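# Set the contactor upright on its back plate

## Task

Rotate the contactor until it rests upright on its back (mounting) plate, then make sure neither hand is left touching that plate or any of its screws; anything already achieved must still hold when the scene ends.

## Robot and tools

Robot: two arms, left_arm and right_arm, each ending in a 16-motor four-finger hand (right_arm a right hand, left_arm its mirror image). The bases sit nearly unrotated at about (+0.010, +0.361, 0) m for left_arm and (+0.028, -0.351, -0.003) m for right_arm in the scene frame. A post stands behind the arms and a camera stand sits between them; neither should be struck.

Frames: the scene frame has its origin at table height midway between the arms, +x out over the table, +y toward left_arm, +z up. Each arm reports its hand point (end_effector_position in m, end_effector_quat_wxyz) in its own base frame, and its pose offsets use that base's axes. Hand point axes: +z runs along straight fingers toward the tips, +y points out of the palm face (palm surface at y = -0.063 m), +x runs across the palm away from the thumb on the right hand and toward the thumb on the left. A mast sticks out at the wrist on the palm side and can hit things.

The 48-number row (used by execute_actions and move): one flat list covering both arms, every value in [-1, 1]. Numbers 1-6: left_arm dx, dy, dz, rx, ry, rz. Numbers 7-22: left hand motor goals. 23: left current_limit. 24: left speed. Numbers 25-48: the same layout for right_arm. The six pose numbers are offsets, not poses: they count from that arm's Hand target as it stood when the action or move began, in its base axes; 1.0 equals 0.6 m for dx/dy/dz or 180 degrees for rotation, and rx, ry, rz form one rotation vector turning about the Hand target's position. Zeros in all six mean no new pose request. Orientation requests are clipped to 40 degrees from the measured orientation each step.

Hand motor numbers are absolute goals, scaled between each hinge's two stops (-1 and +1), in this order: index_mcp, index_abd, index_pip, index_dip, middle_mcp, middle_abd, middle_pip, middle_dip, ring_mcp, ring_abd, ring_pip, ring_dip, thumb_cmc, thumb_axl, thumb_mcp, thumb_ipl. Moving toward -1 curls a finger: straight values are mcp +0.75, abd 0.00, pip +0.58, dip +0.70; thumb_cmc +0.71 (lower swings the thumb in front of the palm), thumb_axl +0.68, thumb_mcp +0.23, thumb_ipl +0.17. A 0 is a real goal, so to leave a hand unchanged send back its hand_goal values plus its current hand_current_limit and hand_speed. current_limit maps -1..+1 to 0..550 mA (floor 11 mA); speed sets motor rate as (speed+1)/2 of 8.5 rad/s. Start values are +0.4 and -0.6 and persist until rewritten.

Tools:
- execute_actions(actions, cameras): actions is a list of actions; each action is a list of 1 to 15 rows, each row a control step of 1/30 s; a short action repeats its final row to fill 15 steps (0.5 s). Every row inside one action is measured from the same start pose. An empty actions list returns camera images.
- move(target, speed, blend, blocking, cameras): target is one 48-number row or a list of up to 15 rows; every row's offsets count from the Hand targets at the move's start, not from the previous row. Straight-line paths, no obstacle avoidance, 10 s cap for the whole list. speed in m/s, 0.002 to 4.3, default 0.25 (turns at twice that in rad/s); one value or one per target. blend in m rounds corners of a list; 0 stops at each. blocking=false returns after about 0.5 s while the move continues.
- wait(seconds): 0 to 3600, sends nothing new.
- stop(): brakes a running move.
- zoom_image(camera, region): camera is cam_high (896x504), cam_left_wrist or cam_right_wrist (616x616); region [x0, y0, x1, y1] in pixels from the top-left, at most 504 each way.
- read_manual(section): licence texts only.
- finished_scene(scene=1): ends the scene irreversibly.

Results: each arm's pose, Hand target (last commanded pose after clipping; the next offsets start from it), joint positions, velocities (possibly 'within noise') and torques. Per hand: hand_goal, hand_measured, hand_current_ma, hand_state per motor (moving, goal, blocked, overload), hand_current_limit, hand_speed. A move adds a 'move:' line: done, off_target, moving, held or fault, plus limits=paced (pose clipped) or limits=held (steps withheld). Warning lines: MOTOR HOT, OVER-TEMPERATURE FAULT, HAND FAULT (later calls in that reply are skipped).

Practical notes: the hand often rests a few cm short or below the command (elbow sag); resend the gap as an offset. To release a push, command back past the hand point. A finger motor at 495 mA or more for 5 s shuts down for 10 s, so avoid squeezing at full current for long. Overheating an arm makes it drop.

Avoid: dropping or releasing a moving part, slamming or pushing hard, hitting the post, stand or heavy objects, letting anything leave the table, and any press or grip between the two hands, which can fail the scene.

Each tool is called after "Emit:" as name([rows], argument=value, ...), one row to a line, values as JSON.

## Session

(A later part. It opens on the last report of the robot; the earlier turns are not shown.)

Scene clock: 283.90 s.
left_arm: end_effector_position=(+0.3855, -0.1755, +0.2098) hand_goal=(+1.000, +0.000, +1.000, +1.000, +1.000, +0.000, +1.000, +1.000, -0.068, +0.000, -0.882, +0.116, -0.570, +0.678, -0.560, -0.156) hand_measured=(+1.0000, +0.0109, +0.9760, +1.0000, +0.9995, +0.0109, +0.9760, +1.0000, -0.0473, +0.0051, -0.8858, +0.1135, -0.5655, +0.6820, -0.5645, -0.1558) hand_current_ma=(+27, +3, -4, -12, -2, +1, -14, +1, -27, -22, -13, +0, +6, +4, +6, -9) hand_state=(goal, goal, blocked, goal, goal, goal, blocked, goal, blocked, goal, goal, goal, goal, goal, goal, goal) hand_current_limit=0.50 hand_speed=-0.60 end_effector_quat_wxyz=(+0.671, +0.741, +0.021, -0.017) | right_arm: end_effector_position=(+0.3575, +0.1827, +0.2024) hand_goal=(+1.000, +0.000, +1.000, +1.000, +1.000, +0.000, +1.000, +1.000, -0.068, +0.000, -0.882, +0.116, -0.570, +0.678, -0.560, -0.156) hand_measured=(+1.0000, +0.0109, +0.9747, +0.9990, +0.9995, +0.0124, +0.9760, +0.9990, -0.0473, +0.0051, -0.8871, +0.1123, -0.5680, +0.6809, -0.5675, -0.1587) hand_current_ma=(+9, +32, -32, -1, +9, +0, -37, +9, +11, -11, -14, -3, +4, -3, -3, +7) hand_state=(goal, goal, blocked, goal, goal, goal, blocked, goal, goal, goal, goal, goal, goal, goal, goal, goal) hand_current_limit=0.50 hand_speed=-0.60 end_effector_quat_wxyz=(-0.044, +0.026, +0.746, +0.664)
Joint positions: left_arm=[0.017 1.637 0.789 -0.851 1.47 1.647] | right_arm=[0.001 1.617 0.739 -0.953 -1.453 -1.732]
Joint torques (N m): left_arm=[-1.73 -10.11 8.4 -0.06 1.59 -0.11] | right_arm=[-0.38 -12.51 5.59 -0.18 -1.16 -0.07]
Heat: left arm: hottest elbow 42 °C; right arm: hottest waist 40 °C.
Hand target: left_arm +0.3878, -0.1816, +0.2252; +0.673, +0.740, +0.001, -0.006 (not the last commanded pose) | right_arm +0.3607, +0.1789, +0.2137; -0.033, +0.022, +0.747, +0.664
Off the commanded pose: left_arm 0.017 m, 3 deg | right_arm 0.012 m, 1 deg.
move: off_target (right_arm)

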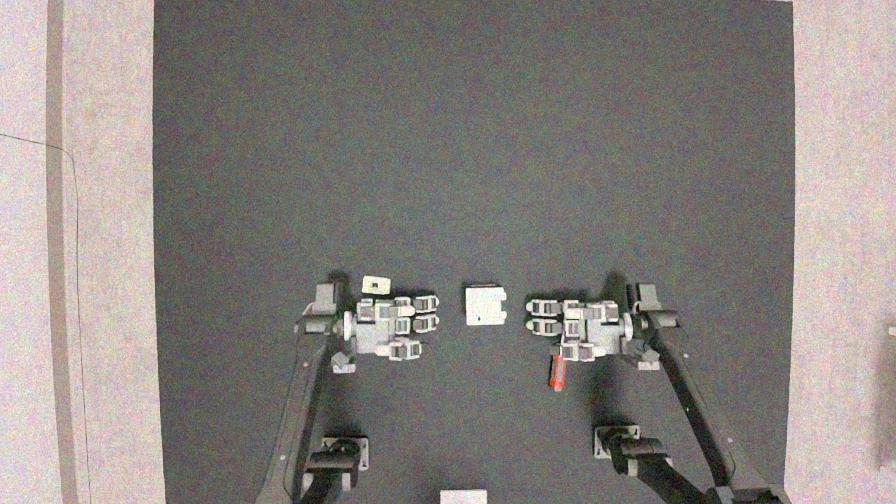

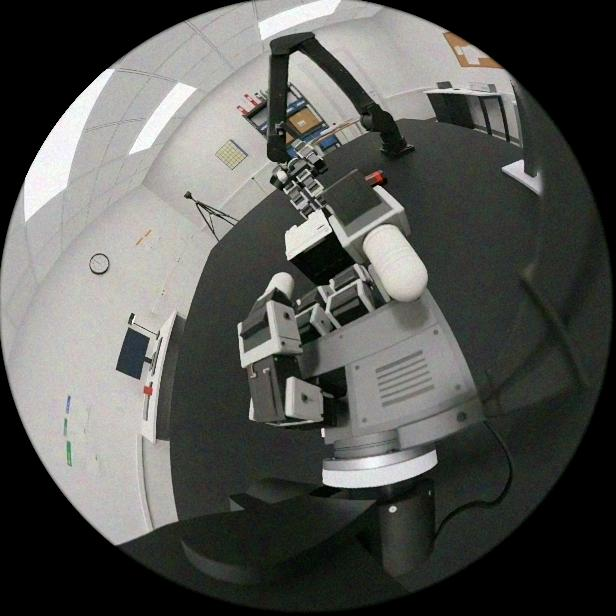

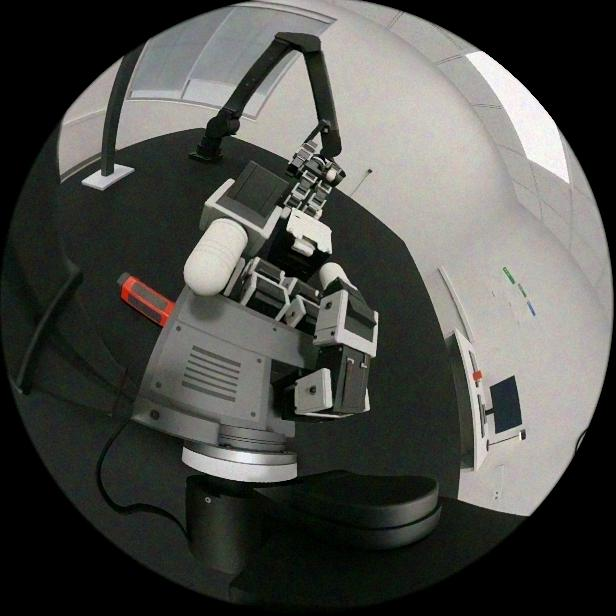

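Emit:
move([
  [0.0087,-0.07,0.013,0,-0.005,0,1,0,1,1,1,0,1,1,-0.068,0,-0.883,0.116,-0.57,0.678,-0.56,-0.156,0.5,-0.6,0.029,0.08,0.02,0.009,-0.028,0,1,0,1,1,1,0,1,1,-0.068,0,-0.883,0.116,-0.57,0.678,-0.56,-0.156,0.5,-0.6],
  [-0.0113,-0.16,0.013,0,-0.005,0,1,0,1,1,1,0,1,1,-0.068,0,-0.883,0.116,-0.57,0.678,-0.56,-0.156,0.5,-0.6,0.009,0.172,0.02,0.009,-0.028,0,1,0,1,1,1,0,1,1,-0.068,0,-0.883,0.116,-0.57,0.678,-0.56,-0.156,0.5,-0.6],
], speed=0.06, blend=0.01, cameras=["all"])

Emit:
zoom_image(camera="cam_high", region=[400, 240, 560, 360])

Emit:
zoom_image(camera="cam_left_wrist", region=[220, 150, 420, 310])

Scene clock: 286.73 s.
left_arm: end_effector_position=(+0.3948, -0.1981, +0.2215) hand_goal=(+1.000, +0.000, +1.000, +1.000, +1.000, +0.000, +1.000, +1.000, -0.068, +0.000, -0.882, +0.116, -0.570, +0.678, -0.560, -0.156) hand_measured=(+0.9995, +0.0124, +0.9747, +1.0000, +1.0000, +0.0109, +0.9760, +1.0000, -0.0473, +0.0051, -0.8858, +0.1135, -0.5655, +0.6809, -0.5645, -0.1558) hand_current_ma=(+15, +2, -6, +1, +11, -10, +9, +18, +6, -2, -6, +15, +0, +12, -9, -3) hand_state=(goal, goal, blocked, goal, goal, goal, blocked, goal, blocked, goal, goal, goal, goal, goal, goal, goal) hand_current_limit=0.50 hand_speed=-0.60 end_effector_quat_wxyz=(+0.671, +0.741, +0.002, -0.016) | right_arm: end_effector_position=(+0.3597, +0.1992, +0.2029) hand_goal=(+1.000, +0.000, +1.000, +1.000, +1.000, +0.000, +1.000, +1.000, -0.068, +0.000, -0.882, +0.116, -0.570, +0.678, -0.560, -0.156) hand_measured=(+1.0000, +0.0124, +0.9747, +0.9990, +0.9995, +0.0109, +0.9760, +1.0000, -0.0473, +0.0036, -0.8871, +0.1110, -0.5693, +0.6798, -0.5685, -0.1587) hand_current_ma=(+11, +2, -25, +19, -2, +10, -35, +7, +9, -4, -15, -13, +6, +12, -5, +4) hand_state=(goal, goal, blocked, goal, goal, goal, blocked, goal, goal, goal, goal, goal, goal, goal, goal, goal) hand_current_limit=0.50 hand_speed=-0.60 end_effector_quat_wxyz=(-0.043, +0.003, +0.747, +0.664)
Joint positions: left_arm=[-0.043 1.594 0.769 -0.522 1.47 1.32] | right_arm=[0.047 1.611 0.739 -0.808 -1.454 -1.613]
Joint torques (N m): left_arm=[-1.85 -10.11 6.91 0.8 1.04 -0.2] | right_arm=[-0.56 -11.22 5.08 0.16 -1.31 -0.15]
Heat: left arm: hottest elbow 41 °C; right arm: hottest waist 40 °C.
Hand target: left_arm +0.3908, -0.2055, +0.2297; +0.673, +0.740, -0.002, -0.003 (not the last commanded pose) | right_arm +0.3623, +0.1942, +0.2066; -0.035, +0.004, +0.747, +0.664 (not the last commanded pose)
Off the commanded pose: left_arm 0.082 m, 2 deg | right_arm 0.086 m, 5 deg.
move: held (right_arm; a check stopped the path), off_target (left_arm; braked when a check withheld steps of right_arm); path passed 0 of 2 targets; limits=held
pose unreachable (right arm): on one or more control steps of this call, first in action 0 (counted from 0), this arm could not follow its commanded pose, so it was not sent that pose on those steps. It may still have moved: this result reports where it is.
cause: moving toward the commanded pose would bring two parts of the arm too close to each other (joints 4 (wrist pitch) to 6 (wrist roll) lie between them).

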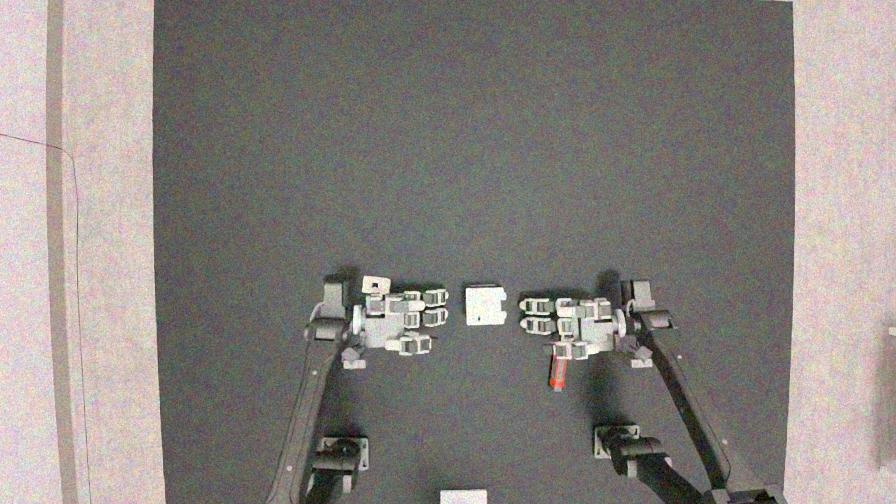

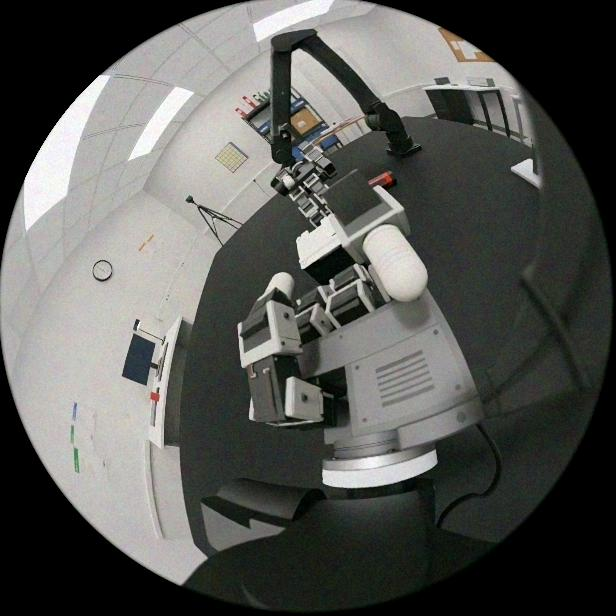

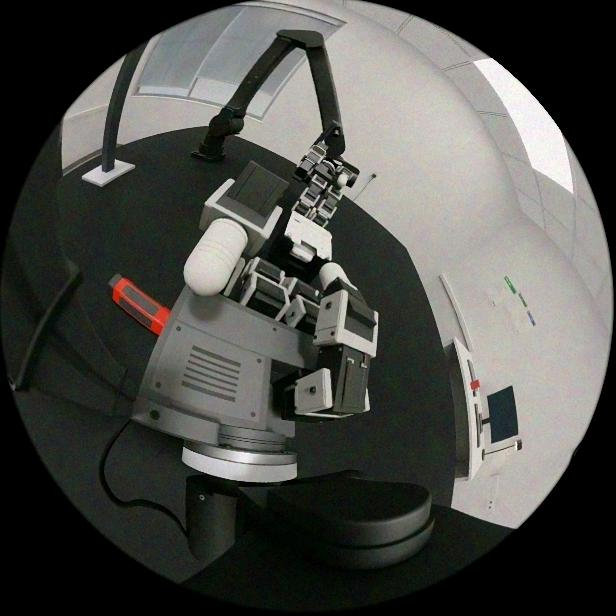

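Scaled by 3.150 from the camera's image (finer frame: 1280x720).

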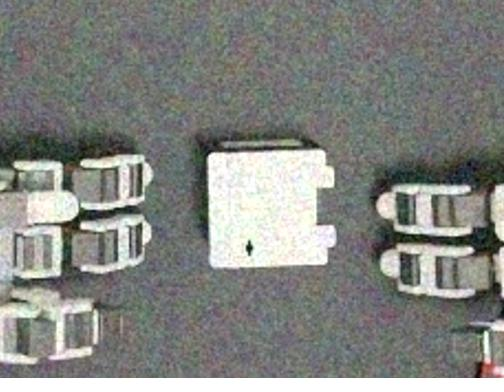

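Scaled by 2.520 from the camera's image (finer frame: 880x880).

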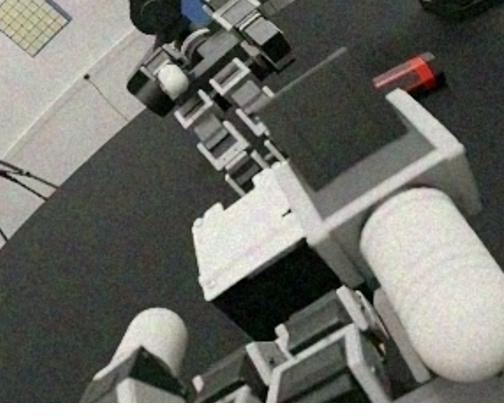

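Emit:
move([
  [0.004,-0.04,-0.005,0.02,-0.001,0.002,1,0,1,1,1,0,1,1,-0.068,0,-0.883,0.116,-0.57,0.678,-0.56,-0.156,0.5,-0.6,0.023,0.065,0.032,-0.013,-0.018,-0.013,1,0,1,1,1,0,1,1,-0.068,0,-0.883,0.116,-0.57,0.678,-0.56,-0.156,0.5,-0.6],
  [-0.016,-0.138,-0.005,0.02,-0.001,0.002,1,0,1,1,1,0,1,1,-0.068,0,-0.883,0.116,-0.57,0.678,-0.56,-0.156,0.5,-0.6,0.003,0.165,0.032,-0.013,-0.018,-0.013,1,0,1,1,1,0,1,1,-0.068,0,-0.883,0.116,-0.57,0.678,-0.56,-0.156,0.5,-0.6],
], speed=0.06, blend=0.01, cameras=["all"])

Emit:
zoom_image(camera="cam_high", region=[400, 240, 560, 360])

Emit:
zoom_image(camera="cam_left_wrist", region=[220, 150, 420, 310])

Scene clock: 290.80 s.
left_arm: end_effector_position=(+0.3953, -0.2566, +0.2156) hand_goal=(+1.000, +0.000, +1.000, +1.000, +1.000, +0.000, +1.000, +1.000, -0.068, +0.000, -0.882, +0.116, -0.570, +0.678, -0.560, -0.156) hand_measured=(+0.9995, -0.0125, +0.9760, +1.0000, +1.0000, -0.0125, +0.9940, +1.0000, -0.0473, +0.0051, -0.8858, +0.1135, -0.5655, +0.6809, -0.5645, -0.1558) hand_current_ma=(+10, -19, +7, +18, +11, +1, +8, -6, +1, -9, -28, +21, -14, -5, -9, +1) hand_state=(goal, goal, blocked, goal, goal, goal, goal, goal, blocked, goal, goal, goal, goal, goal, goal, goal) hand_current_limit=0.50 hand_speed=-0.60 end_effector_quat_wxyz=(+0.641, +0.767, +0.041, +0.012) | right_arm: end_effector_position=(+0.3762, +0.2625, +0.2158) hand_goal=(+1.000, +0.000, +1.000, +1.000, +1.000, +0.000, +1.000, +1.000, -0.068, +0.000, -0.882, +0.116, -0.570, +0.678, -0.560, -0.156) hand_measured=(+0.9995, -0.0286, +0.9760, +1.0000, +1.0000, -0.0169, +0.9940, +1.0000, -0.0485, +0.0036, -0.8858, +0.1123, -0.5693, +0.6788, -0.5675, -0.1587) hand_current_ma=(-4, -3, -29, +9, -9, -1, -8, +7, +17, -1, -17, -7, +3, +10, -3, +1) hand_state=(goal, blocked, blocked, goal, goal, goal, goal, goal, goal, goal, goal, goal, goal, goal, goal, goal) hand_current_limit=0.50 hand_speed=-0.60 end_effector_quat_wxyz=(+0.006, +0.044, +0.766, +0.641)
Joint positions: left_arm=[-0.201 1.53 0.598 0.341 1.244 0.532] | right_arm=[0.231 1.494 0.546 0.397 -1.226 -0.477]
Joint torques (N m): left_arm=[-7.53 -7.3 8.91 2.73 1.23 -0.17] | right_arm=[5.89 -8.59 7.51 3.59 -0.81 -0.01]
Heat: left arm: hottest elbow 42 °C; right arm: hottest waist 40 °C.
Hand target: left_arm +0.3812, -0.2883, +0.2267; +0.649, +0.760, +0.000, +0.001 | right_arm +0.3641, +0.2932, +0.2259; +0.000, +0.001, +0.761, +0.649
Off the commanded pose: left_arm 0.036 m, 5 deg | right_arm 0.034 m, 5 deg.
move: off_target (left_arm, right_arm)

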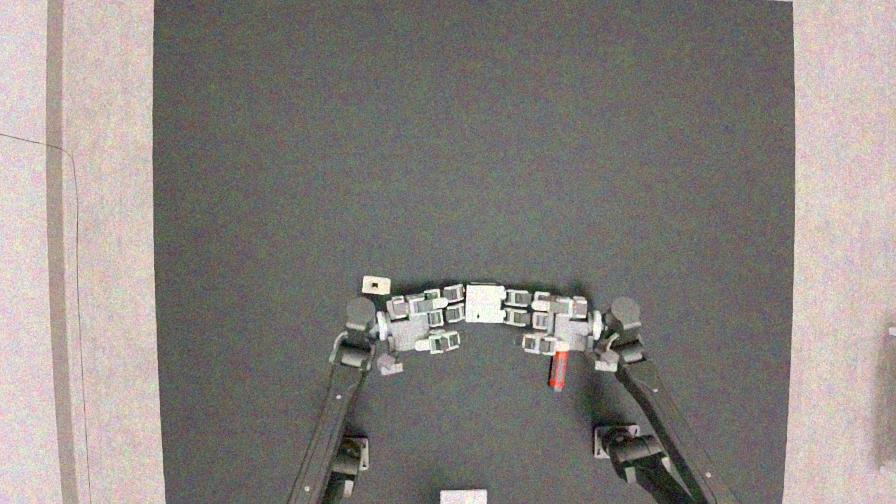

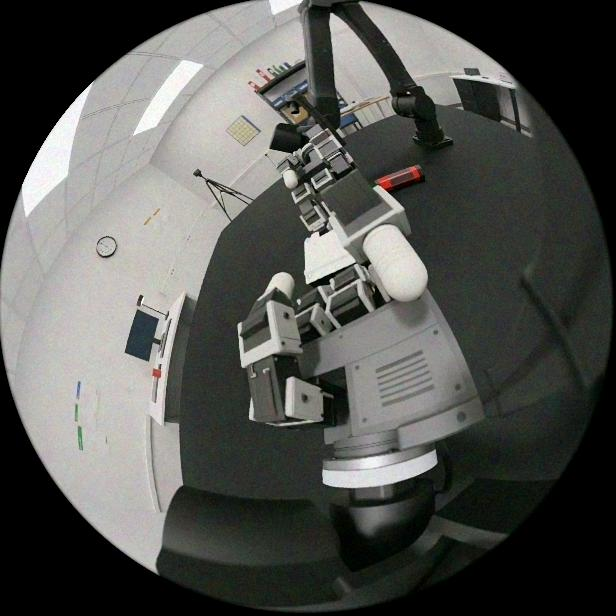

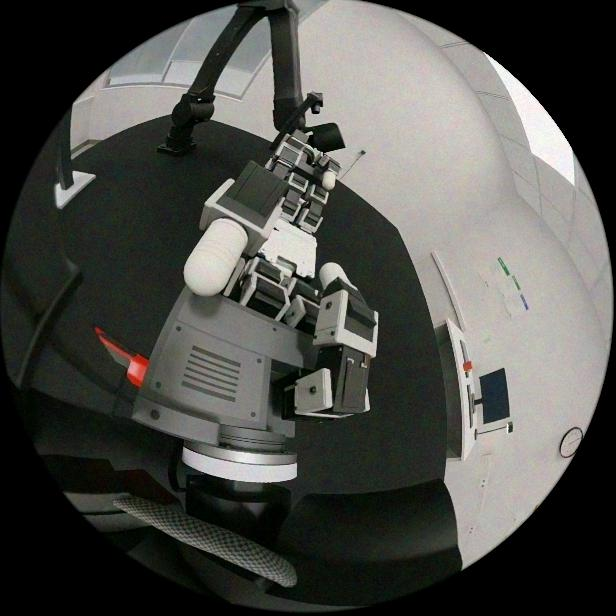

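Scaled by 3.150 from the camera's image (finer frame: 1280x720).

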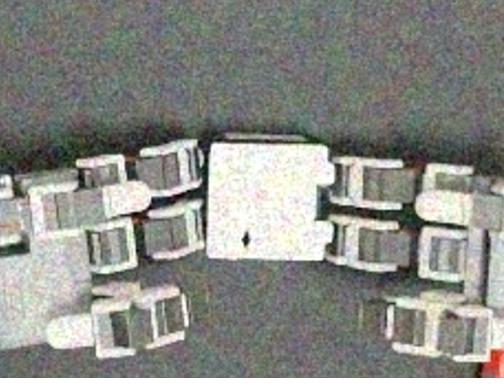

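Scaled by 2.520 from the camera's image (finer frame: 880x880).

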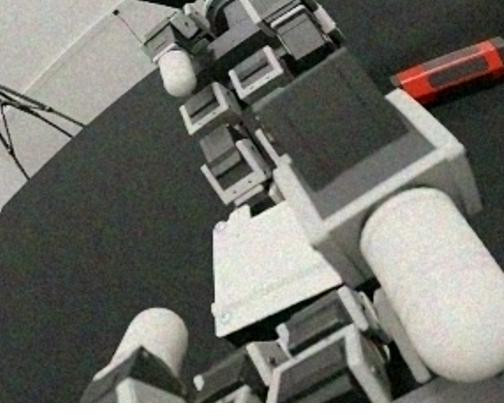

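Emit:
move([
  [0,-0.06,0,0,0,0,1,0,1,1,1,0,1,1,-0.068,0,-0.883,0.116,-0.57,0.678,-0.56,-0.156,0.5,-0.6,0,0.06,0,0,0,0,1,0,1,1,1,0,1,1,-0.068,0,-0.883,0.116,-0.57,0.678,-0.56,-0.156,0.5,-0.6],
  [0,-0.06,0.08,0,0,0,1,0,1,1,1,0,1,1,-0.068,0,-0.883,0.116,-0.57,0.678,-0.56,-0.156,0.5,-0.6,0,0.06,0.08,0,0,0,1,0,1,1,1,0,1,1,-0.068,0,-0.883,0.116,-0.57,0.678,-0.56,-0.156,0.5,-0.6],
], speed=0.05, cameras=["all"])

Emit:
zoom_image(camera="cam_high", region=[400, 240, 560, 360])

Emit:
zoom_image(camera="cam_left_wrist", region=[220, 150, 420, 310])

Scene clock: 296.23 s.
left_arm: end_effector_position=(+0.4093, -0.2588, +0.2257) hand_goal=(+1.000, +0.000, +1.000, +1.000, +1.000, +0.000, +1.000, +1.000, -0.068, +0.000, -0.882, +0.116, -0.570, +0.678, -0.560, -0.156) hand_measured=(+1.0000, -0.0110, +0.9760, +1.0000, +1.0000, +0.0168, +0.9953, +1.0000, -0.0473, +0.0051, -0.8858, +0.1135, -0.5655, +0.6809, -0.5645, -0.1558) hand_current_ma=(+17, -15, -3, -10, -3, -5, +4, +3, +1, +0, -3, +1, -2, +6, -15, -1) hand_state=(goal, goal, blocked, goal, goal, goal, goal, goal, blocked, goal, goal, goal, goal, goal, goal, goal) hand_current_limit=0.50 hand_speed=-0.60 end_effector_quat_wxyz=(+0.625, +0.776, +0.084, +0.032) | right_arm: end_effector_position=(+0.3855, +0.2751, +0.2206) hand_goal=(+1.000, +0.000, +1.000, +1.000, +1.000, +0.000, +1.000, +1.000, -0.068, +0.000, -0.882, +0.116, -0.570, +0.678, -0.560, -0.156) hand_measured=(+1.0000, -0.0037, +0.9812, +1.0000, +1.0000, +0.0080, +0.9940, +1.0000, -0.0473, +0.0036, -0.8884, +0.1123, -0.5693, +0.6788, -0.5675, -0.1577) hand_current_ma=(+12, +5, -21, +17, -4, +9, -11, +4, +15, -5, -10, +1, -9, -6, -3, +4) hand_state=(goal, goal, goal, goal, goal, goal, goal, goal, goal, goal, goal, goal, goal, goal, goal, goal) hand_current_limit=0.50 hand_speed=-0.60 end_effector_quat_wxyz=(+0.012, +0.087, +0.776, +0.625)
Joint positions: left_arm=[-0.216 1.475 0.598 0.33 1.138 0.447] | right_arm=[0.276 1.448 0.545 0.389 -1.111 -0.377]
Joint torques (N m): left_arm=[-12.16 -10.81 12.94 1.46 2.94 -0.46] | right_arm=[9.29 -13.16 12.27 2.26 -2.5 0.1]
Heat: left arm: hottest elbow 42 °C; right arm: hottest waist 40 °C.
Hand target: left_arm +0.3812, -0.3243, +0.2747; +0.649, +0.760, +0.000, +0.000 | right_arm +0.3641, +0.3292, +0.2739; +0.000, +0.001, +0.761, +0.649
Off the commanded pose: left_arm 0.086 m, 11 deg | right_arm 0.079 m, 10 deg.
move: off_target (left_arm, right_arm)

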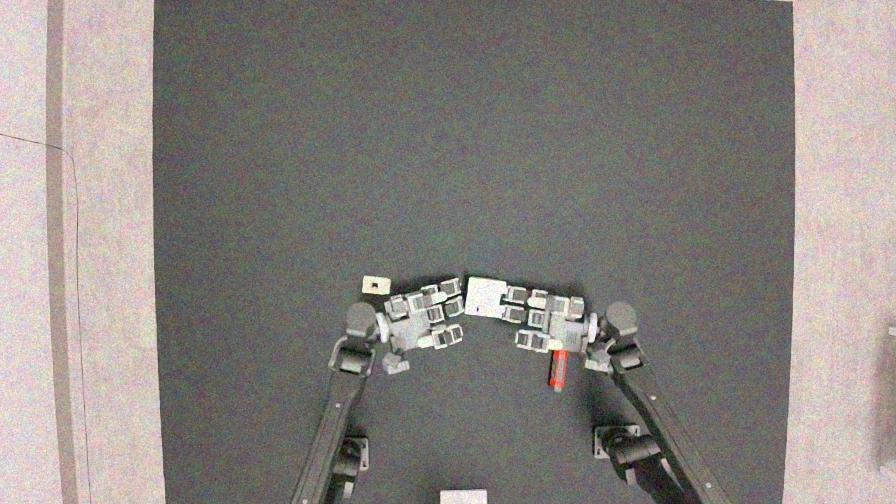

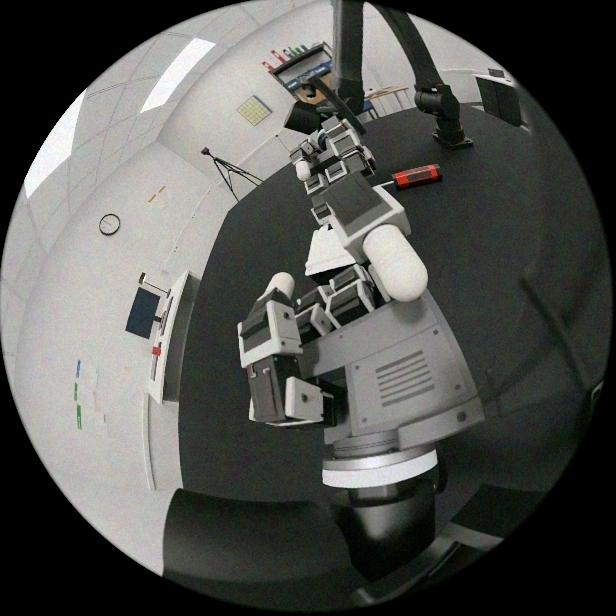

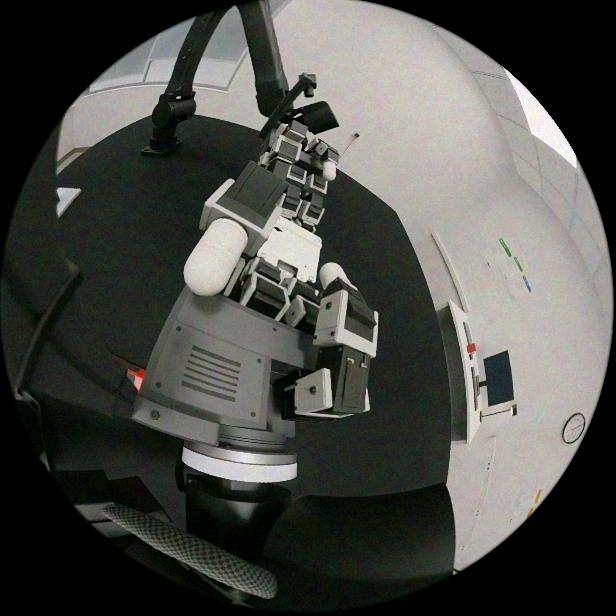

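Scaled by 3.150 from the camera's image (finer frame: 1280x720).

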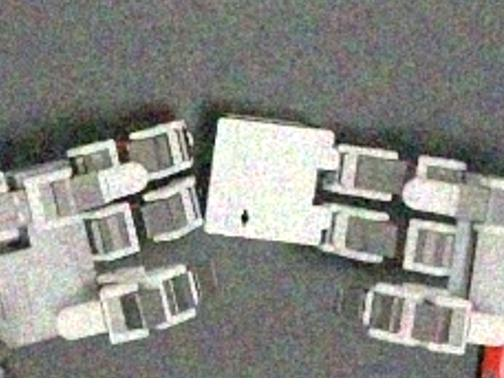

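Scaled by 2.520 from the camera's image (finer frame: 880x880).

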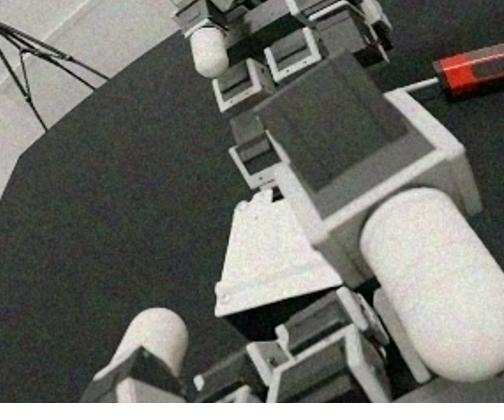

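Emit:
move([
  [0,0,0.06,0,0,0,1,0,1,1,1,0,1,1,-0.068,0,-0.883,0.116,-0.57,0.678,-0.56,-0.156,0.5,-0.6,0,0,0.06,0,0,0,1,0,1,1,1,0,1,1,-0.068,0,-0.883,0.116,-0.57,0.678,-0.56,-0.156,0.5,-0.6],
], speed=0.04, cameras=["cam_high", "cam_left_wrist", "cam_right_wrist"])

Emit:
zoom_image(camera="cam_high", region=[400, 240, 560, 360])

Emit:
zoom_image(camera="cam_left_wrist", region=[220, 150, 420, 310])

Scene clock: 298.67 s.
left_arm: end_effector_position=(+0.3995, -0.2602, +0.2381) hand_goal=(+1.000, +0.000, +1.000, +1.000, +1.000, +0.000, +1.000, +1.000, -0.068, +0.000, -0.882, +0.116, -0.570, +0.678, -0.560, -0.156) hand_measured=(+0.9995, -0.0110, +0.9760, +1.0000, +1.0000, +0.0153, +0.9953, +1.0000, -0.0473, +0.0051, -0.8858, +0.1135, -0.5655, +0.6809, -0.5645, -0.1558) hand_current_ma=(+0, +10, -6, -6, +2, -12, +1, +7, -1, +0, -8, +9, +2, +12, +8, -18) hand_state=(goal, goal, blocked, goal, goal, goal, goal, goal, blocked, goal, goal, goal, goal, goal, goal, goal) hand_current_limit=0.50 hand_speed=-0.60 end_effector_quat_wxyz=(+0.618, +0.780, +0.097, +0.011) | right_arm: end_effector_position=(+0.3769, +0.2786, +0.2269) hand_goal=(+1.000, +0.000, +1.000, +1.000, +1.000, +0.000, +1.000, +1.000, -0.068, +0.000, -0.882, +0.116, -0.570, +0.678, -0.560, -0.156) hand_measured=(+1.0000, -0.0081, +0.9850, +1.0000, +1.0000, +0.0109, +0.9876, +1.0000, -0.0473, +0.0051, -0.8871, +0.1123, -0.5693, +0.6798, -0.5685, -0.1577) hand_current_ma=(+10, +0, +1, +19, -10, +4, -8, -4, +22, +2, -17, -5, -4, +9, +0, +6) hand_state=(goal, goal, goal, goal, goal, goal, goal, goal, goal, goal, goal, goal, goal, goal, goal, goal) hand_current_limit=0.50 hand_speed=-0.60 end_effector_quat_wxyz=(-0.025, +0.111, +0.781, +0.614)
Joint positions: left_arm=[-0.224 1.398 0.597 0.204 1.137 0.447] | right_arm=[0.291 1.376 0.545 0.25 -1.111 -0.351]
Joint torques (N m): left_arm=[-11.81 -10.46 16.73 1.47 3.07 -0.41] | right_arm=[7.94 -13.98 15.64 3 -2.66 -0.12]
Heat: left arm: hottest elbow 43 °C; right arm: hottest waist 40 °C.
Hand target: left_arm +0.3812, -0.3243, +0.3107; +0.649, +0.760, +0.000, +0.001 | right_arm +0.3641, +0.3292, +0.3099; +0.000, +0.001, +0.761, +0.649
Off the commanded pose: left_arm 0.099 m, 12 deg | right_arm 0.098 m, 14 deg.
move: off_target (left_arm, right_arm)

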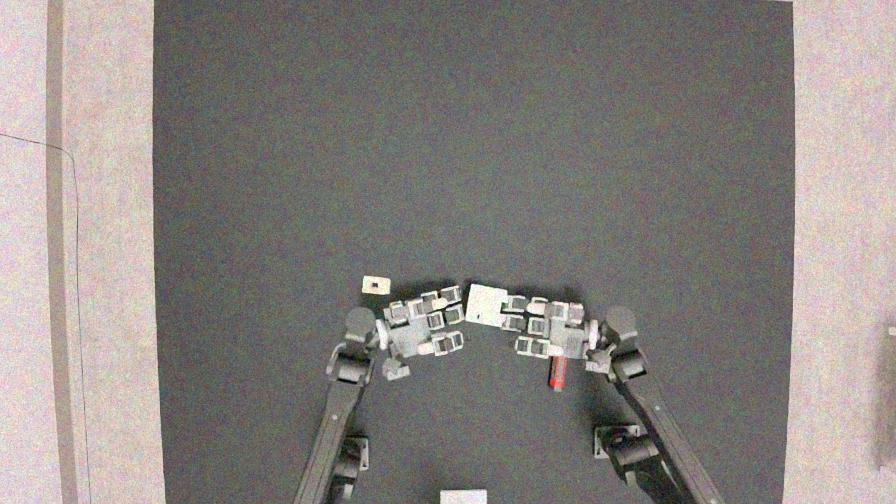

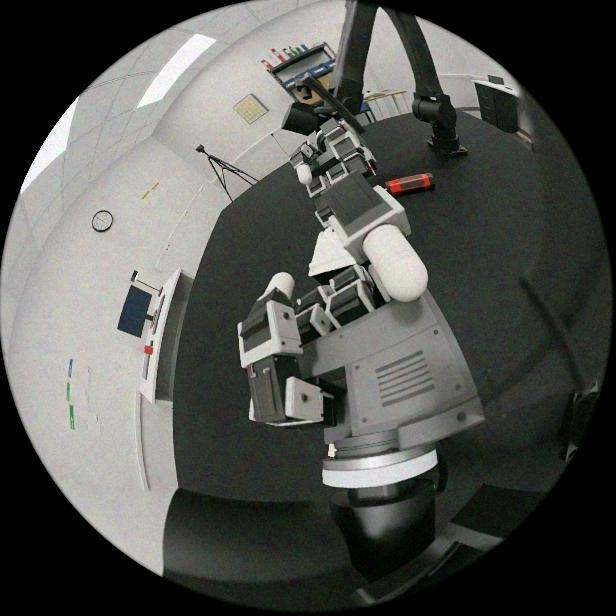

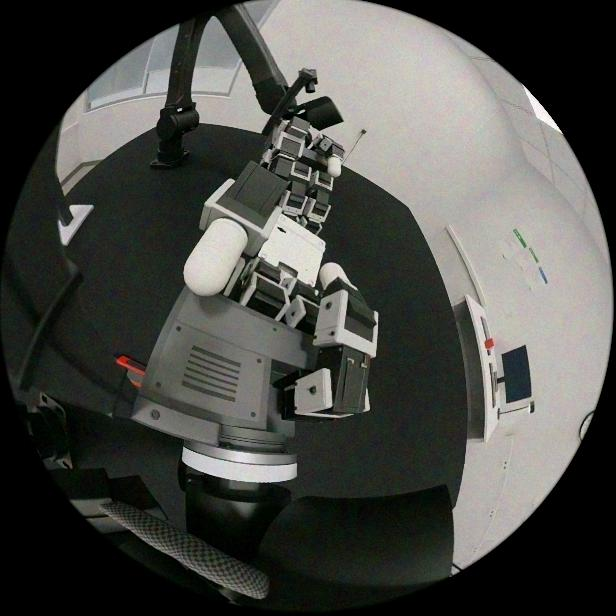

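Scaled by 3.150 from the camera's image (finer frame: 1280x720).

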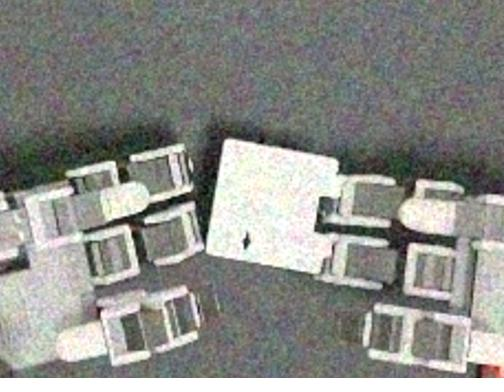

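Scaled by 2.520 from the camera's image (finer frame: 880x880).

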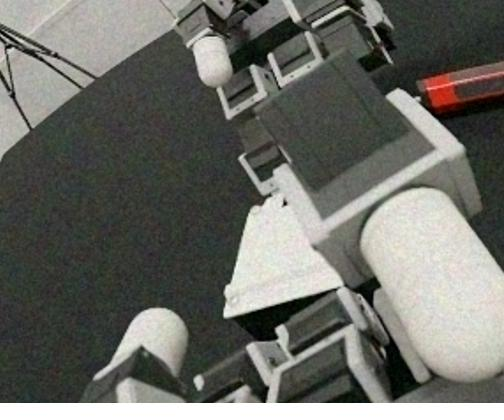

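Emit:
move([
  [0,0,0.06,0,0,0,1,0,1,1,1,0,1,1,-0.068,0,-0.883,0.116,-0.57,0.678,-0.56,-0.156,0.5,-0.6,0,0,0.06,0,0,0,1,0,1,1,1,0,1,1,-0.068,0,-0.883,0.116,-0.57,0.678,-0.56,-0.156,0.5,-0.6],
], speed=0.04, cameras=["cam_high", "cam_left_wrist", "cam_right_wrist"])

Emit:
zoom_image(camera="cam_high", region=[400, 240, 560, 360])

Emit:
zoom_image(camera="cam_left_wrist", region=[220, 150, 420, 310])

Scene clock: 301.20 s.
left_arm: end_effector_position=(+0.3924, -0.2620, +0.2615) hand_goal=(+1.000, +0.000, +1.000, +1.000, +1.000, +0.000, +1.000, +1.000, -0.068, +0.000, -0.882, +0.116, -0.570, +0.678, -0.560, -0.156) hand_measured=(+0.9995, -0.0125, +0.9760, +1.0000, +1.0000, +0.0153, +0.9953, +1.0000, -0.0473, +0.0051, -0.8858, +0.1135, -0.5655, +0.6809, -0.5645, -0.1558) hand_current_ma=(+14, -19, -5, -9, -15, -14, +23, -8, +4, +5, -22, +20, +5, +14, -17, -13) hand_state=(goal, goal, blocked, goal, goal, goal, goal, goal, blocked, goal, goal, goal, goal, goal, goal, goal) hand_current_limit=0.50 hand_speed=-0.60 end_effector_quat_wxyz=(+0.615, +0.782, +0.100, +0.001) | right_arm: end_effector_position=(+0.3694, +0.2796, +0.2475) hand_goal=(+1.000, +0.000, +1.000, +1.000, +1.000, +0.000, +1.000, +1.000, -0.068, +0.000, -0.882, +0.116, -0.570, +0.678, -0.560, -0.156) hand_measured=(+1.0000, -0.0081, +0.9837, +1.0000, +1.0000, +0.0183, +0.9876, +0.9990, -0.0485, +0.0036, -0.8871, +0.1123, -0.5680, +0.6809, -0.5685, -0.1577) hand_current_ma=(+17, +13, -7, +8, +13, +18, -16, +3, -2, +1, -4, -3, -1, -5, +4, -2) hand_state=(goal, goal, goal, goal, goal, goal, goal, goal, goal, goal, goal, goal, goal, goal, goal, goal) hand_current_limit=0.50 hand_speed=-0.60 end_effector_quat_wxyz=(-0.039, +0.118, +0.783, +0.610)
Joint positions: left_arm=[-0.232 1.317 0.615 0.084 1.137 0.447] | right_arm=[0.299 1.29 0.56 0.121 -1.111 -0.346]
Joint torques (N m): left_arm=[-11.28 -9.41 19.99 1.72 3.17 -0.45] | right_arm=[7.12 -12.86 18.82 3.17 -2.73 -0.18]
Heat: left arm: hottest elbow 45 °C; right arm: hottest waist 40 °C.
Hand target: left_arm +0.3812, -0.3243, +0.3467; +0.649, +0.760, +0.000, +0.001 | right_arm +0.3641, +0.3292, +0.3459; +0.000, +0.001, +0.761, +0.649
Off the commanded pose: left_arm 0.106 m, 12 deg | right_arm 0.110 m, 15 deg.
move: off_target (left_arm, right_arm)

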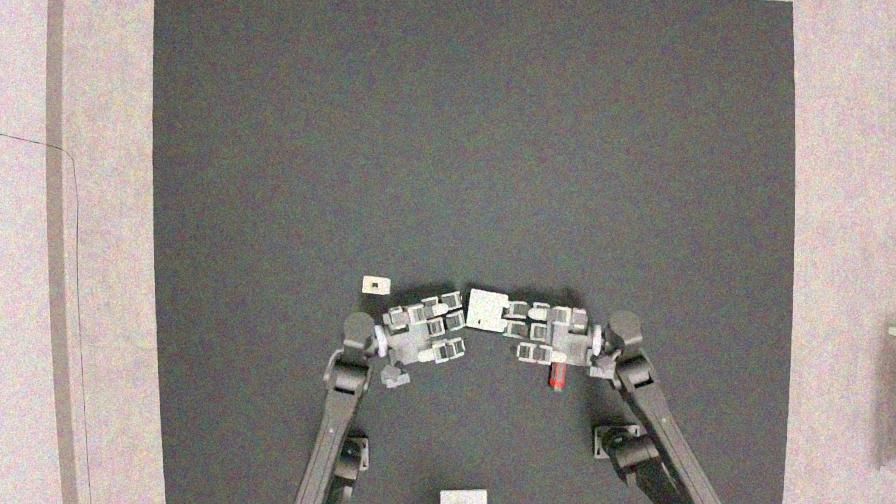

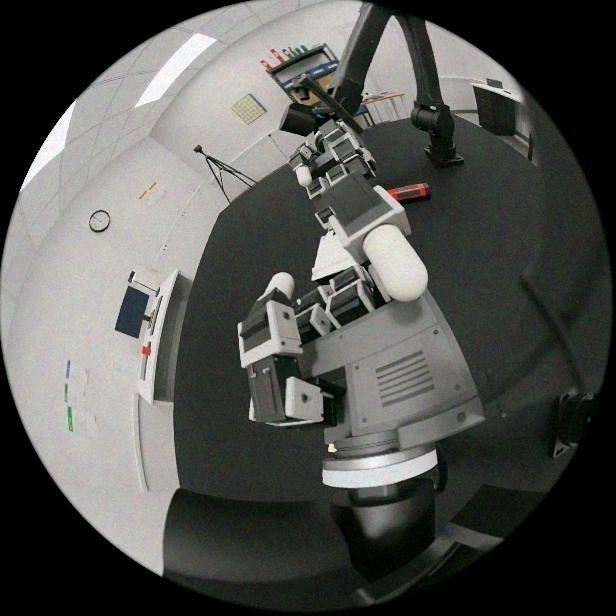

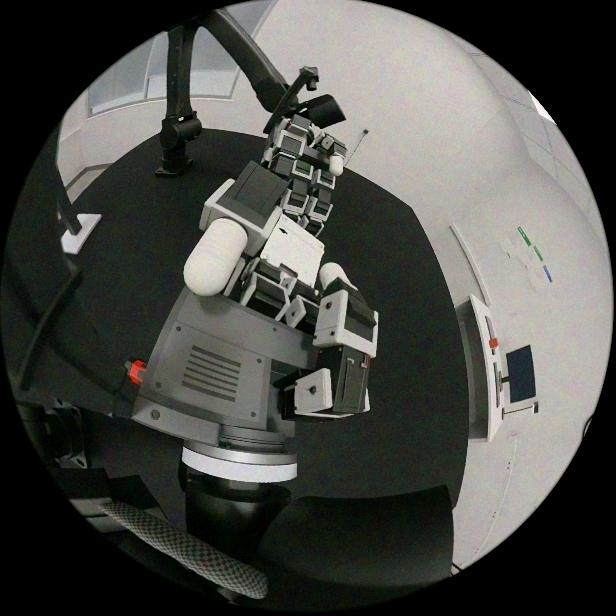

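Scaled by 3.150 from the camera's image (finer frame: 1280x720).

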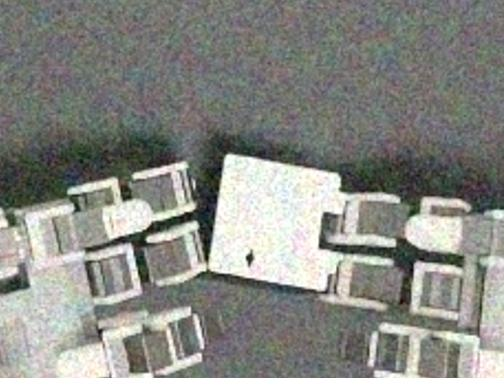

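Scaled by 2.520 from the camera's image (finer frame: 880x880).

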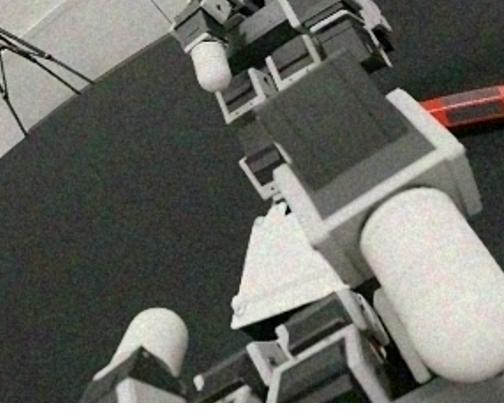

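Emit:
move([
  [0,0,-0.12,0,0,0,1,0,1,1,1,0,1,1,-0.068,0,-0.883,0.116,-0.57,0.678,-0.56,-0.156,0.5,-0.6,0,0,-0.12,0,0,0,1,0,1,1,1,0,1,1,-0.068,0,-0.883,0.116,-0.57,0.678,-0.56,-0.156,0.5,-0.6],
  [0,0,-0.2,0,0,0,1,0,1,1,1,0,1,1,-0.068,0,-0.883,0.116,-0.57,0.678,-0.56,-0.156,0.5,-0.6,0,0,-0.2,0,0,0,1,0,1,1,1,0,1,1,-0.068,0,-0.883,0.116,-0.57,0.678,-0.56,-0.156,0.5,-0.6],
], speed=0.03, cameras=["cam_high"])

Emit:
zoom_image(camera="cam_high", region=[400, 240, 560, 360])

Scene clock: 308.87 s.
left_arm: end_effector_position=(+0.4152, -0.2575, +0.2276) hand_goal=(+1.000, +0.000, +1.000, +1.000, +1.000, +0.000, +1.000, +1.000, -0.068, +0.000, -0.882, +0.116, -0.570, +0.678, -0.560, -0.156) hand_measured=(+1.0000, -0.0110, +0.9760, +1.0000, +1.0000, +0.0065, +0.9978, +1.0000, -0.0473, +0.0036, -0.8858, +0.1135, -0.5655, +0.6809, -0.5645, -0.1558) hand_current_ma=(-7, +13, -6, -8, +8, -10, +6, -15, -6, -11, -7, +4, -3, +3, -4, +6) hand_state=(goal, goal, blocked, goal, goal, goal, goal, goal, blocked, goal, goal, goal, goal, goal, goal, goal) hand_current_limit=0.50 hand_speed=-0.60 end_effector_quat_wxyz=(+0.634, +0.768, +0.062, +0.061) | right_arm: end_effector_position=(+0.3907, +0.2726, +0.2188) hand_goal=(+1.000, +0.000, +1.000, +1.000, +1.000, +0.000, +1.000, +1.000, -0.068, +0.000, -0.882, +0.116, -0.570, +0.678, -0.560, -0.156) hand_measured=(+1.0000, -0.0096, +0.9914, +1.0000, +1.0000, +0.0168, +0.9965, +1.0000, -0.0485, +0.0036, -0.8871, +0.1123, -0.5693, +0.6798, -0.5685, -0.1568) hand_current_ma=(+14, +0, -13, +16, -11, +5, -6, -5, +6, +3, -9, -5, +9, -2, -3, -3) hand_state=(goal, goal, goal, goal, goal, goal, goal, goal, goal, goal, goal, goal, goal, goal, goal, goal) hand_current_limit=0.50 hand_speed=-0.60 end_effector_quat_wxyz=(+0.038, +0.070, +0.770, +0.634)
Joint positions: left_arm=[-0.21 1.519 0.606 0.444 1.143 0.447] | right_arm=[0.267 1.496 0.546 0.495 -1.113 -0.383]
Joint torques (N m): left_arm=[-13.51 -5.3 9.06 2.54 2.55 -0.3] | right_arm=[9.93 -6.42 8.72 3.85 -2.33 0]
Heat: left arm: hottest elbow 48 °C; right arm: hottest waist 40 °C.
Hand target: left_arm +0.3812, -0.3243, +0.2267; +0.649, +0.760, +0.000, +0.000 | right_arm +0.3641, +0.3292, +0.2259; +0.000, +0.001, +0.761, +0.649
Off the commanded pose: left_arm 0.075 m, 10 deg | right_arm 0.063 m, 9 deg.
move: off_target (left_arm, right_arm)

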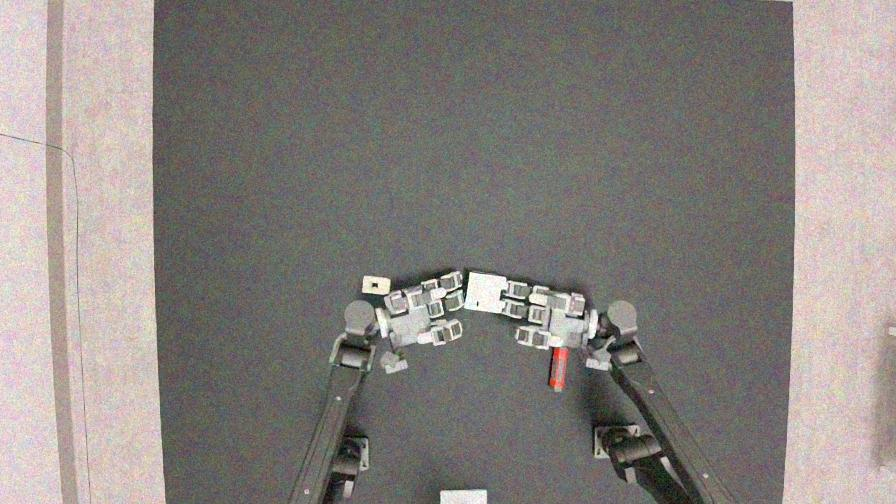

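Scaled by 3.150 from the camera's image (finer frame: 1280x720).

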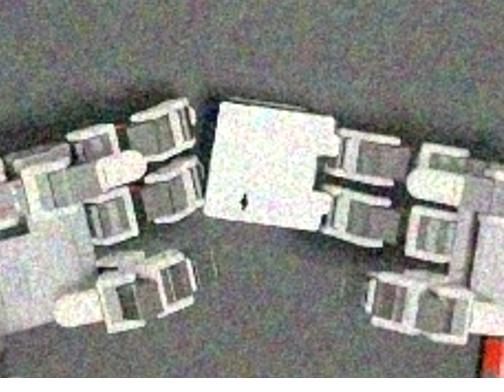

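Emit:
move([
  [0,0.15,0,0,0,0, 1,0,1,1, 1,0,1,1, -0.068,0,-0.883,0.116, -0.57,0.678,-0.56,-0.156, 0.5,-0.6, 0,-0.15,0,0,0,0, 1,0,1,1, 1,0,1,1, -0.068,0,-0.883,0.116, -0.57,0.678,-0.56,-0.156, 0.5,-0.6],
  [0,0.15,0.14,0,0,0, 1,0,1,1, 1,0,1,1, -0.068,0,-0.883,0.116, -0.57,0.678,-0.56,-0.156, 0.5,-0.6, 0,-0.15,0.14,0,0,0, 1,0,1,1, 1,0,1,1, -0.068,0,-0.883,0.116, -0.57,0.678,-0.56,-0.156, 0.5,-0.6],
], speed=[0.06, 0.12], cameras=["cam_high"])

Scene clock: 319.97 s.
left_arm: end_effector_position=(+0.3692, -0.2350, +0.2827) hand_goal=(+1.000, +0.000, +1.000, +1.000, +1.000, +0.000, +1.000, +1.000, -0.068, +0.000, -0.882, +0.116, -0.570, +0.678, -0.560, -0.156) hand_measured=(+1.0000, -0.0110, +0.9760, +1.0000, +1.0000, +0.0124, +0.9735, +1.0000, -0.0473, +0.0051, -0.8858, +0.1135, -0.5655, +0.6809, -0.5645, -0.1558) hand_current_ma=(+6, -4, +0, +15, +6, +0, -4, -5, -6, -10, -20, +13, -8, -11, -3, +2) hand_state=(goal, goal, blocked, goal, goal, goal, blocked, goal, blocked, goal, goal, goal, goal, goal, goal, goal) hand_current_limit=0.50 hand_speed=-0.60 end_effector_quat_wxyz=(+0.645, +0.764, +0.023, -0.026) | right_arm: end_effector_position=(+0.3535, +0.2424, +0.2827) hand_goal=(+1.000, +0.000, +1.000, +1.000, +1.000, +0.000, +1.000, +1.000, -0.068, +0.000, -0.882, +0.116, -0.570, +0.678, -0.560, -0.156) hand_measured=(+0.9995, +0.0036, +0.9760, +1.0000, +0.9995, +0.0153, +0.9735, +1.0000, -0.0485, +0.0036, -0.8871, +0.1123, -0.5680, +0.6788, -0.5685, -0.1568) hand_current_ma=(+0, +4, -30, +3, +3, +5, -24, +19, +5, -3, -18, +0, +1, +1, +1, +1) hand_state=(goal, goal, blocked, goal, goal, goal, blocked, goal, goal, goal, goal, goal, goal, goal, goal, goal) hand_current_limit=0.50 hand_speed=-0.60 end_effector_quat_wxyz=(-0.026, +0.020, +0.764, +0.644)
Joint positions: left_arm=[-0.143 1.317 0.683 -0.27 1.357 0.823] | right_arm=[0.173 1.274 0.634 -0.184 -1.338 -0.744]
Joint torques (N m): left_arm=[0.38 -6.89 14.28 0.18 1.35 0.22] | right_arm=[-0.56 -9.11 11.84 1.03 -1.33 -0.18]
Heat: left arm: hottest elbow 47 °C; right arm: hottest wrist yaw 41 °C.
Hand target: left_arm +0.3812, -0.2343, +0.3107; +0.649, +0.760, +0.000, +0.001 | right_arm +0.3641, +0.2392, +0.3099; +0.000, +0.002, +0.761, +0.649
Off the commanded pose: left_arm 0.030 m, 4 deg | right_arm 0.029 m, 4 deg.
move: off_target (left_arm, right_arm)

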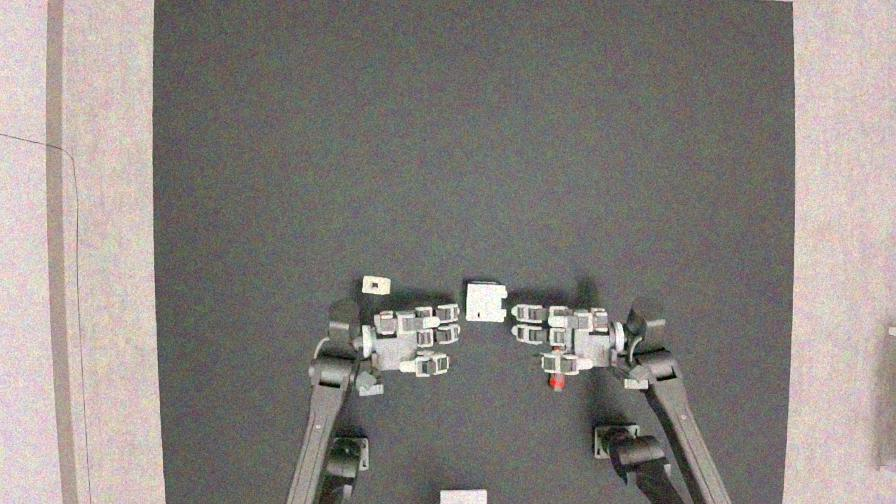

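Emit:
zoom_image(camera="cam_high", region=[400, 240, 580, 400])

Scaled by 2.800 from the camera's image (finer frame: 1280x720).

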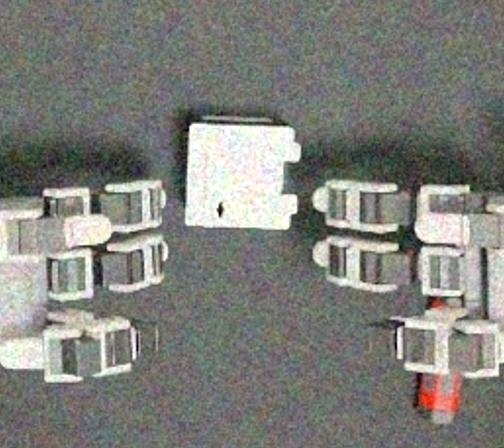

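Emit:
move([
  [0.04,0.01,0,0,0,0, 1,0,1,1, 1,0,1,1, -0.068,0,-0.883,0.116, 0.71,0.68,0.23,0.17, 0.5,-0.5, 0.04,-0.01,0,0,0,0, 1,0,1,1, 1,0,1,1, -0.068,0,-0.883,0.116, 0.71,0.68,0.23,0.17, 0.5,-0.5],
  [0.04,0.01,0,0,0,0, -0.068,0,-0.883,0.116, 1,0,1,1, -0.068,0,-0.883,0.116, 0.71,0.68,0.23,0.17, 0.5,-0.5, 0.04,-0.01,0,0,0,0, -0.068,0,-0.883,0.116, 1,0,1,1, -0.068,0,-0.883,0.116, 0.71,0.68,0.23,0.17, 0.5,-0.5],
], speed=0.1, cameras=["cam_high"])

Scene clock: 325.73 s.
left_arm: end_effector_position=(+0.3917, -0.2285, +0.2855) hand_goal=(-0.068, +0.000, -0.882, +0.116, +1.000, +0.000, +1.000, +1.000, -0.068, +0.000, -0.882, +0.116, +0.710, +0.680, +0.230, +0.170) hand_measured=(-0.0497, -0.0081, -0.8884, +0.1135, +1.0000, +0.0124, +0.9735, +1.0000, -0.0473, +0.0051, -0.8858, +0.1135, +0.7355, +0.6809, +0.2282, +0.1672) hand_current_ma=(+5, -7, +1, -1, -7, -11, -7, +6, +4, +3, -16, +3, +3, +8, +3, -4) hand_state=(goal, goal, goal, goal, goal, goal, blocked, goal, blocked, goal, goal, goal, blocked, goal, goal, goal) hand_current_limit=0.50 hand_speed=-0.50 end_effector_quat_wxyz=(+0.645, +0.763, +0.022, -0.023) | right_arm: end_effector_position=(+0.3745, +0.2355, +0.2903) hand_goal=(-0.068, +0.000, -0.882, +0.116, +1.000, +0.000, +1.000, +1.000, -0.068, +0.000, -0.882, +0.116, +0.710, +0.680, +0.230, +0.170) hand_measured=(-0.0485, +0.0051, -0.8897, +0.1097, +0.9995, +0.0153, +0.9747, +1.0000, -0.0485, +0.0036, -0.8871, +0.1123, +0.7368, +0.6798, +0.2292, +0.1681) hand_current_ma=(+22, +4, -5, +19, -9, +1, -43, +19, +10, +3, +2, -8, +29, -1, +9, +0) hand_state=(goal, goal, goal, goal, goal, goal, blocked, goal, goal, goal, goal, goal, blocked, goal, goal, goal) hand_current_limit=0.50 hand_speed=-0.50 end_effector_quat_wxyz=(-0.017, +0.015, +0.764, +0.645)
Joint positions: left_arm=[-0.117 1.376 0.759 -0.375 1.371 0.919] | right_arm=[0.144 1.321 0.707 -0.277 -1.355 -0.833]
Joint torques (N m): left_arm=[-0.15 -7.12 14.32 0.14 1.38 0.22] | right_arm=[-0.26 -8.23 12.1 0.99 -1.36 -0.27]
Heat: left arm: hottest elbow 48 °C; right arm: hottest waist 40 °C.
Hand target: left_arm +0.4052, -0.2283, +0.3107; +0.650, +0.760, +0.000, +0.000 | right_arm +0.3881, +0.2332, +0.3099; +0.000, +0.001, +0.761, +0.649
Off the commanded pose: left_arm 0.029 m, 4 deg | right_arm 0.024 m, 3 deg.
move: off_target (left_arm, right_arm); target 2's new numbers were sent with left_arm's hand 0.028 m and 4 deg from that target

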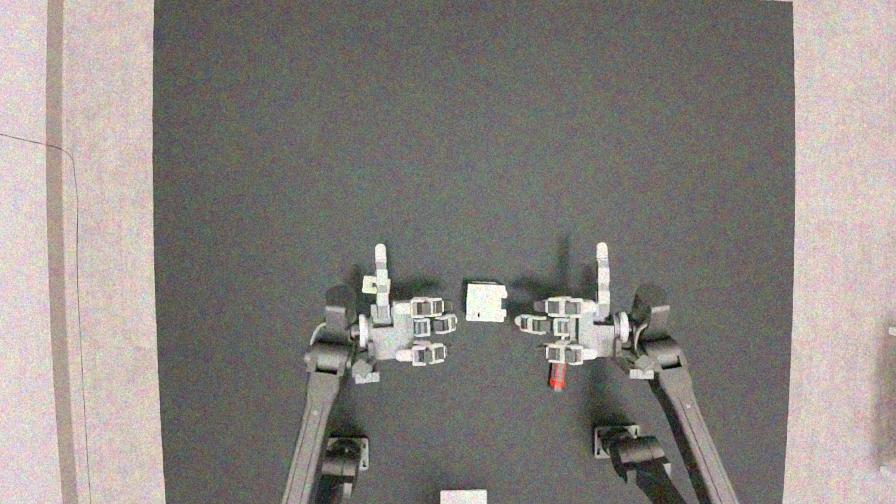

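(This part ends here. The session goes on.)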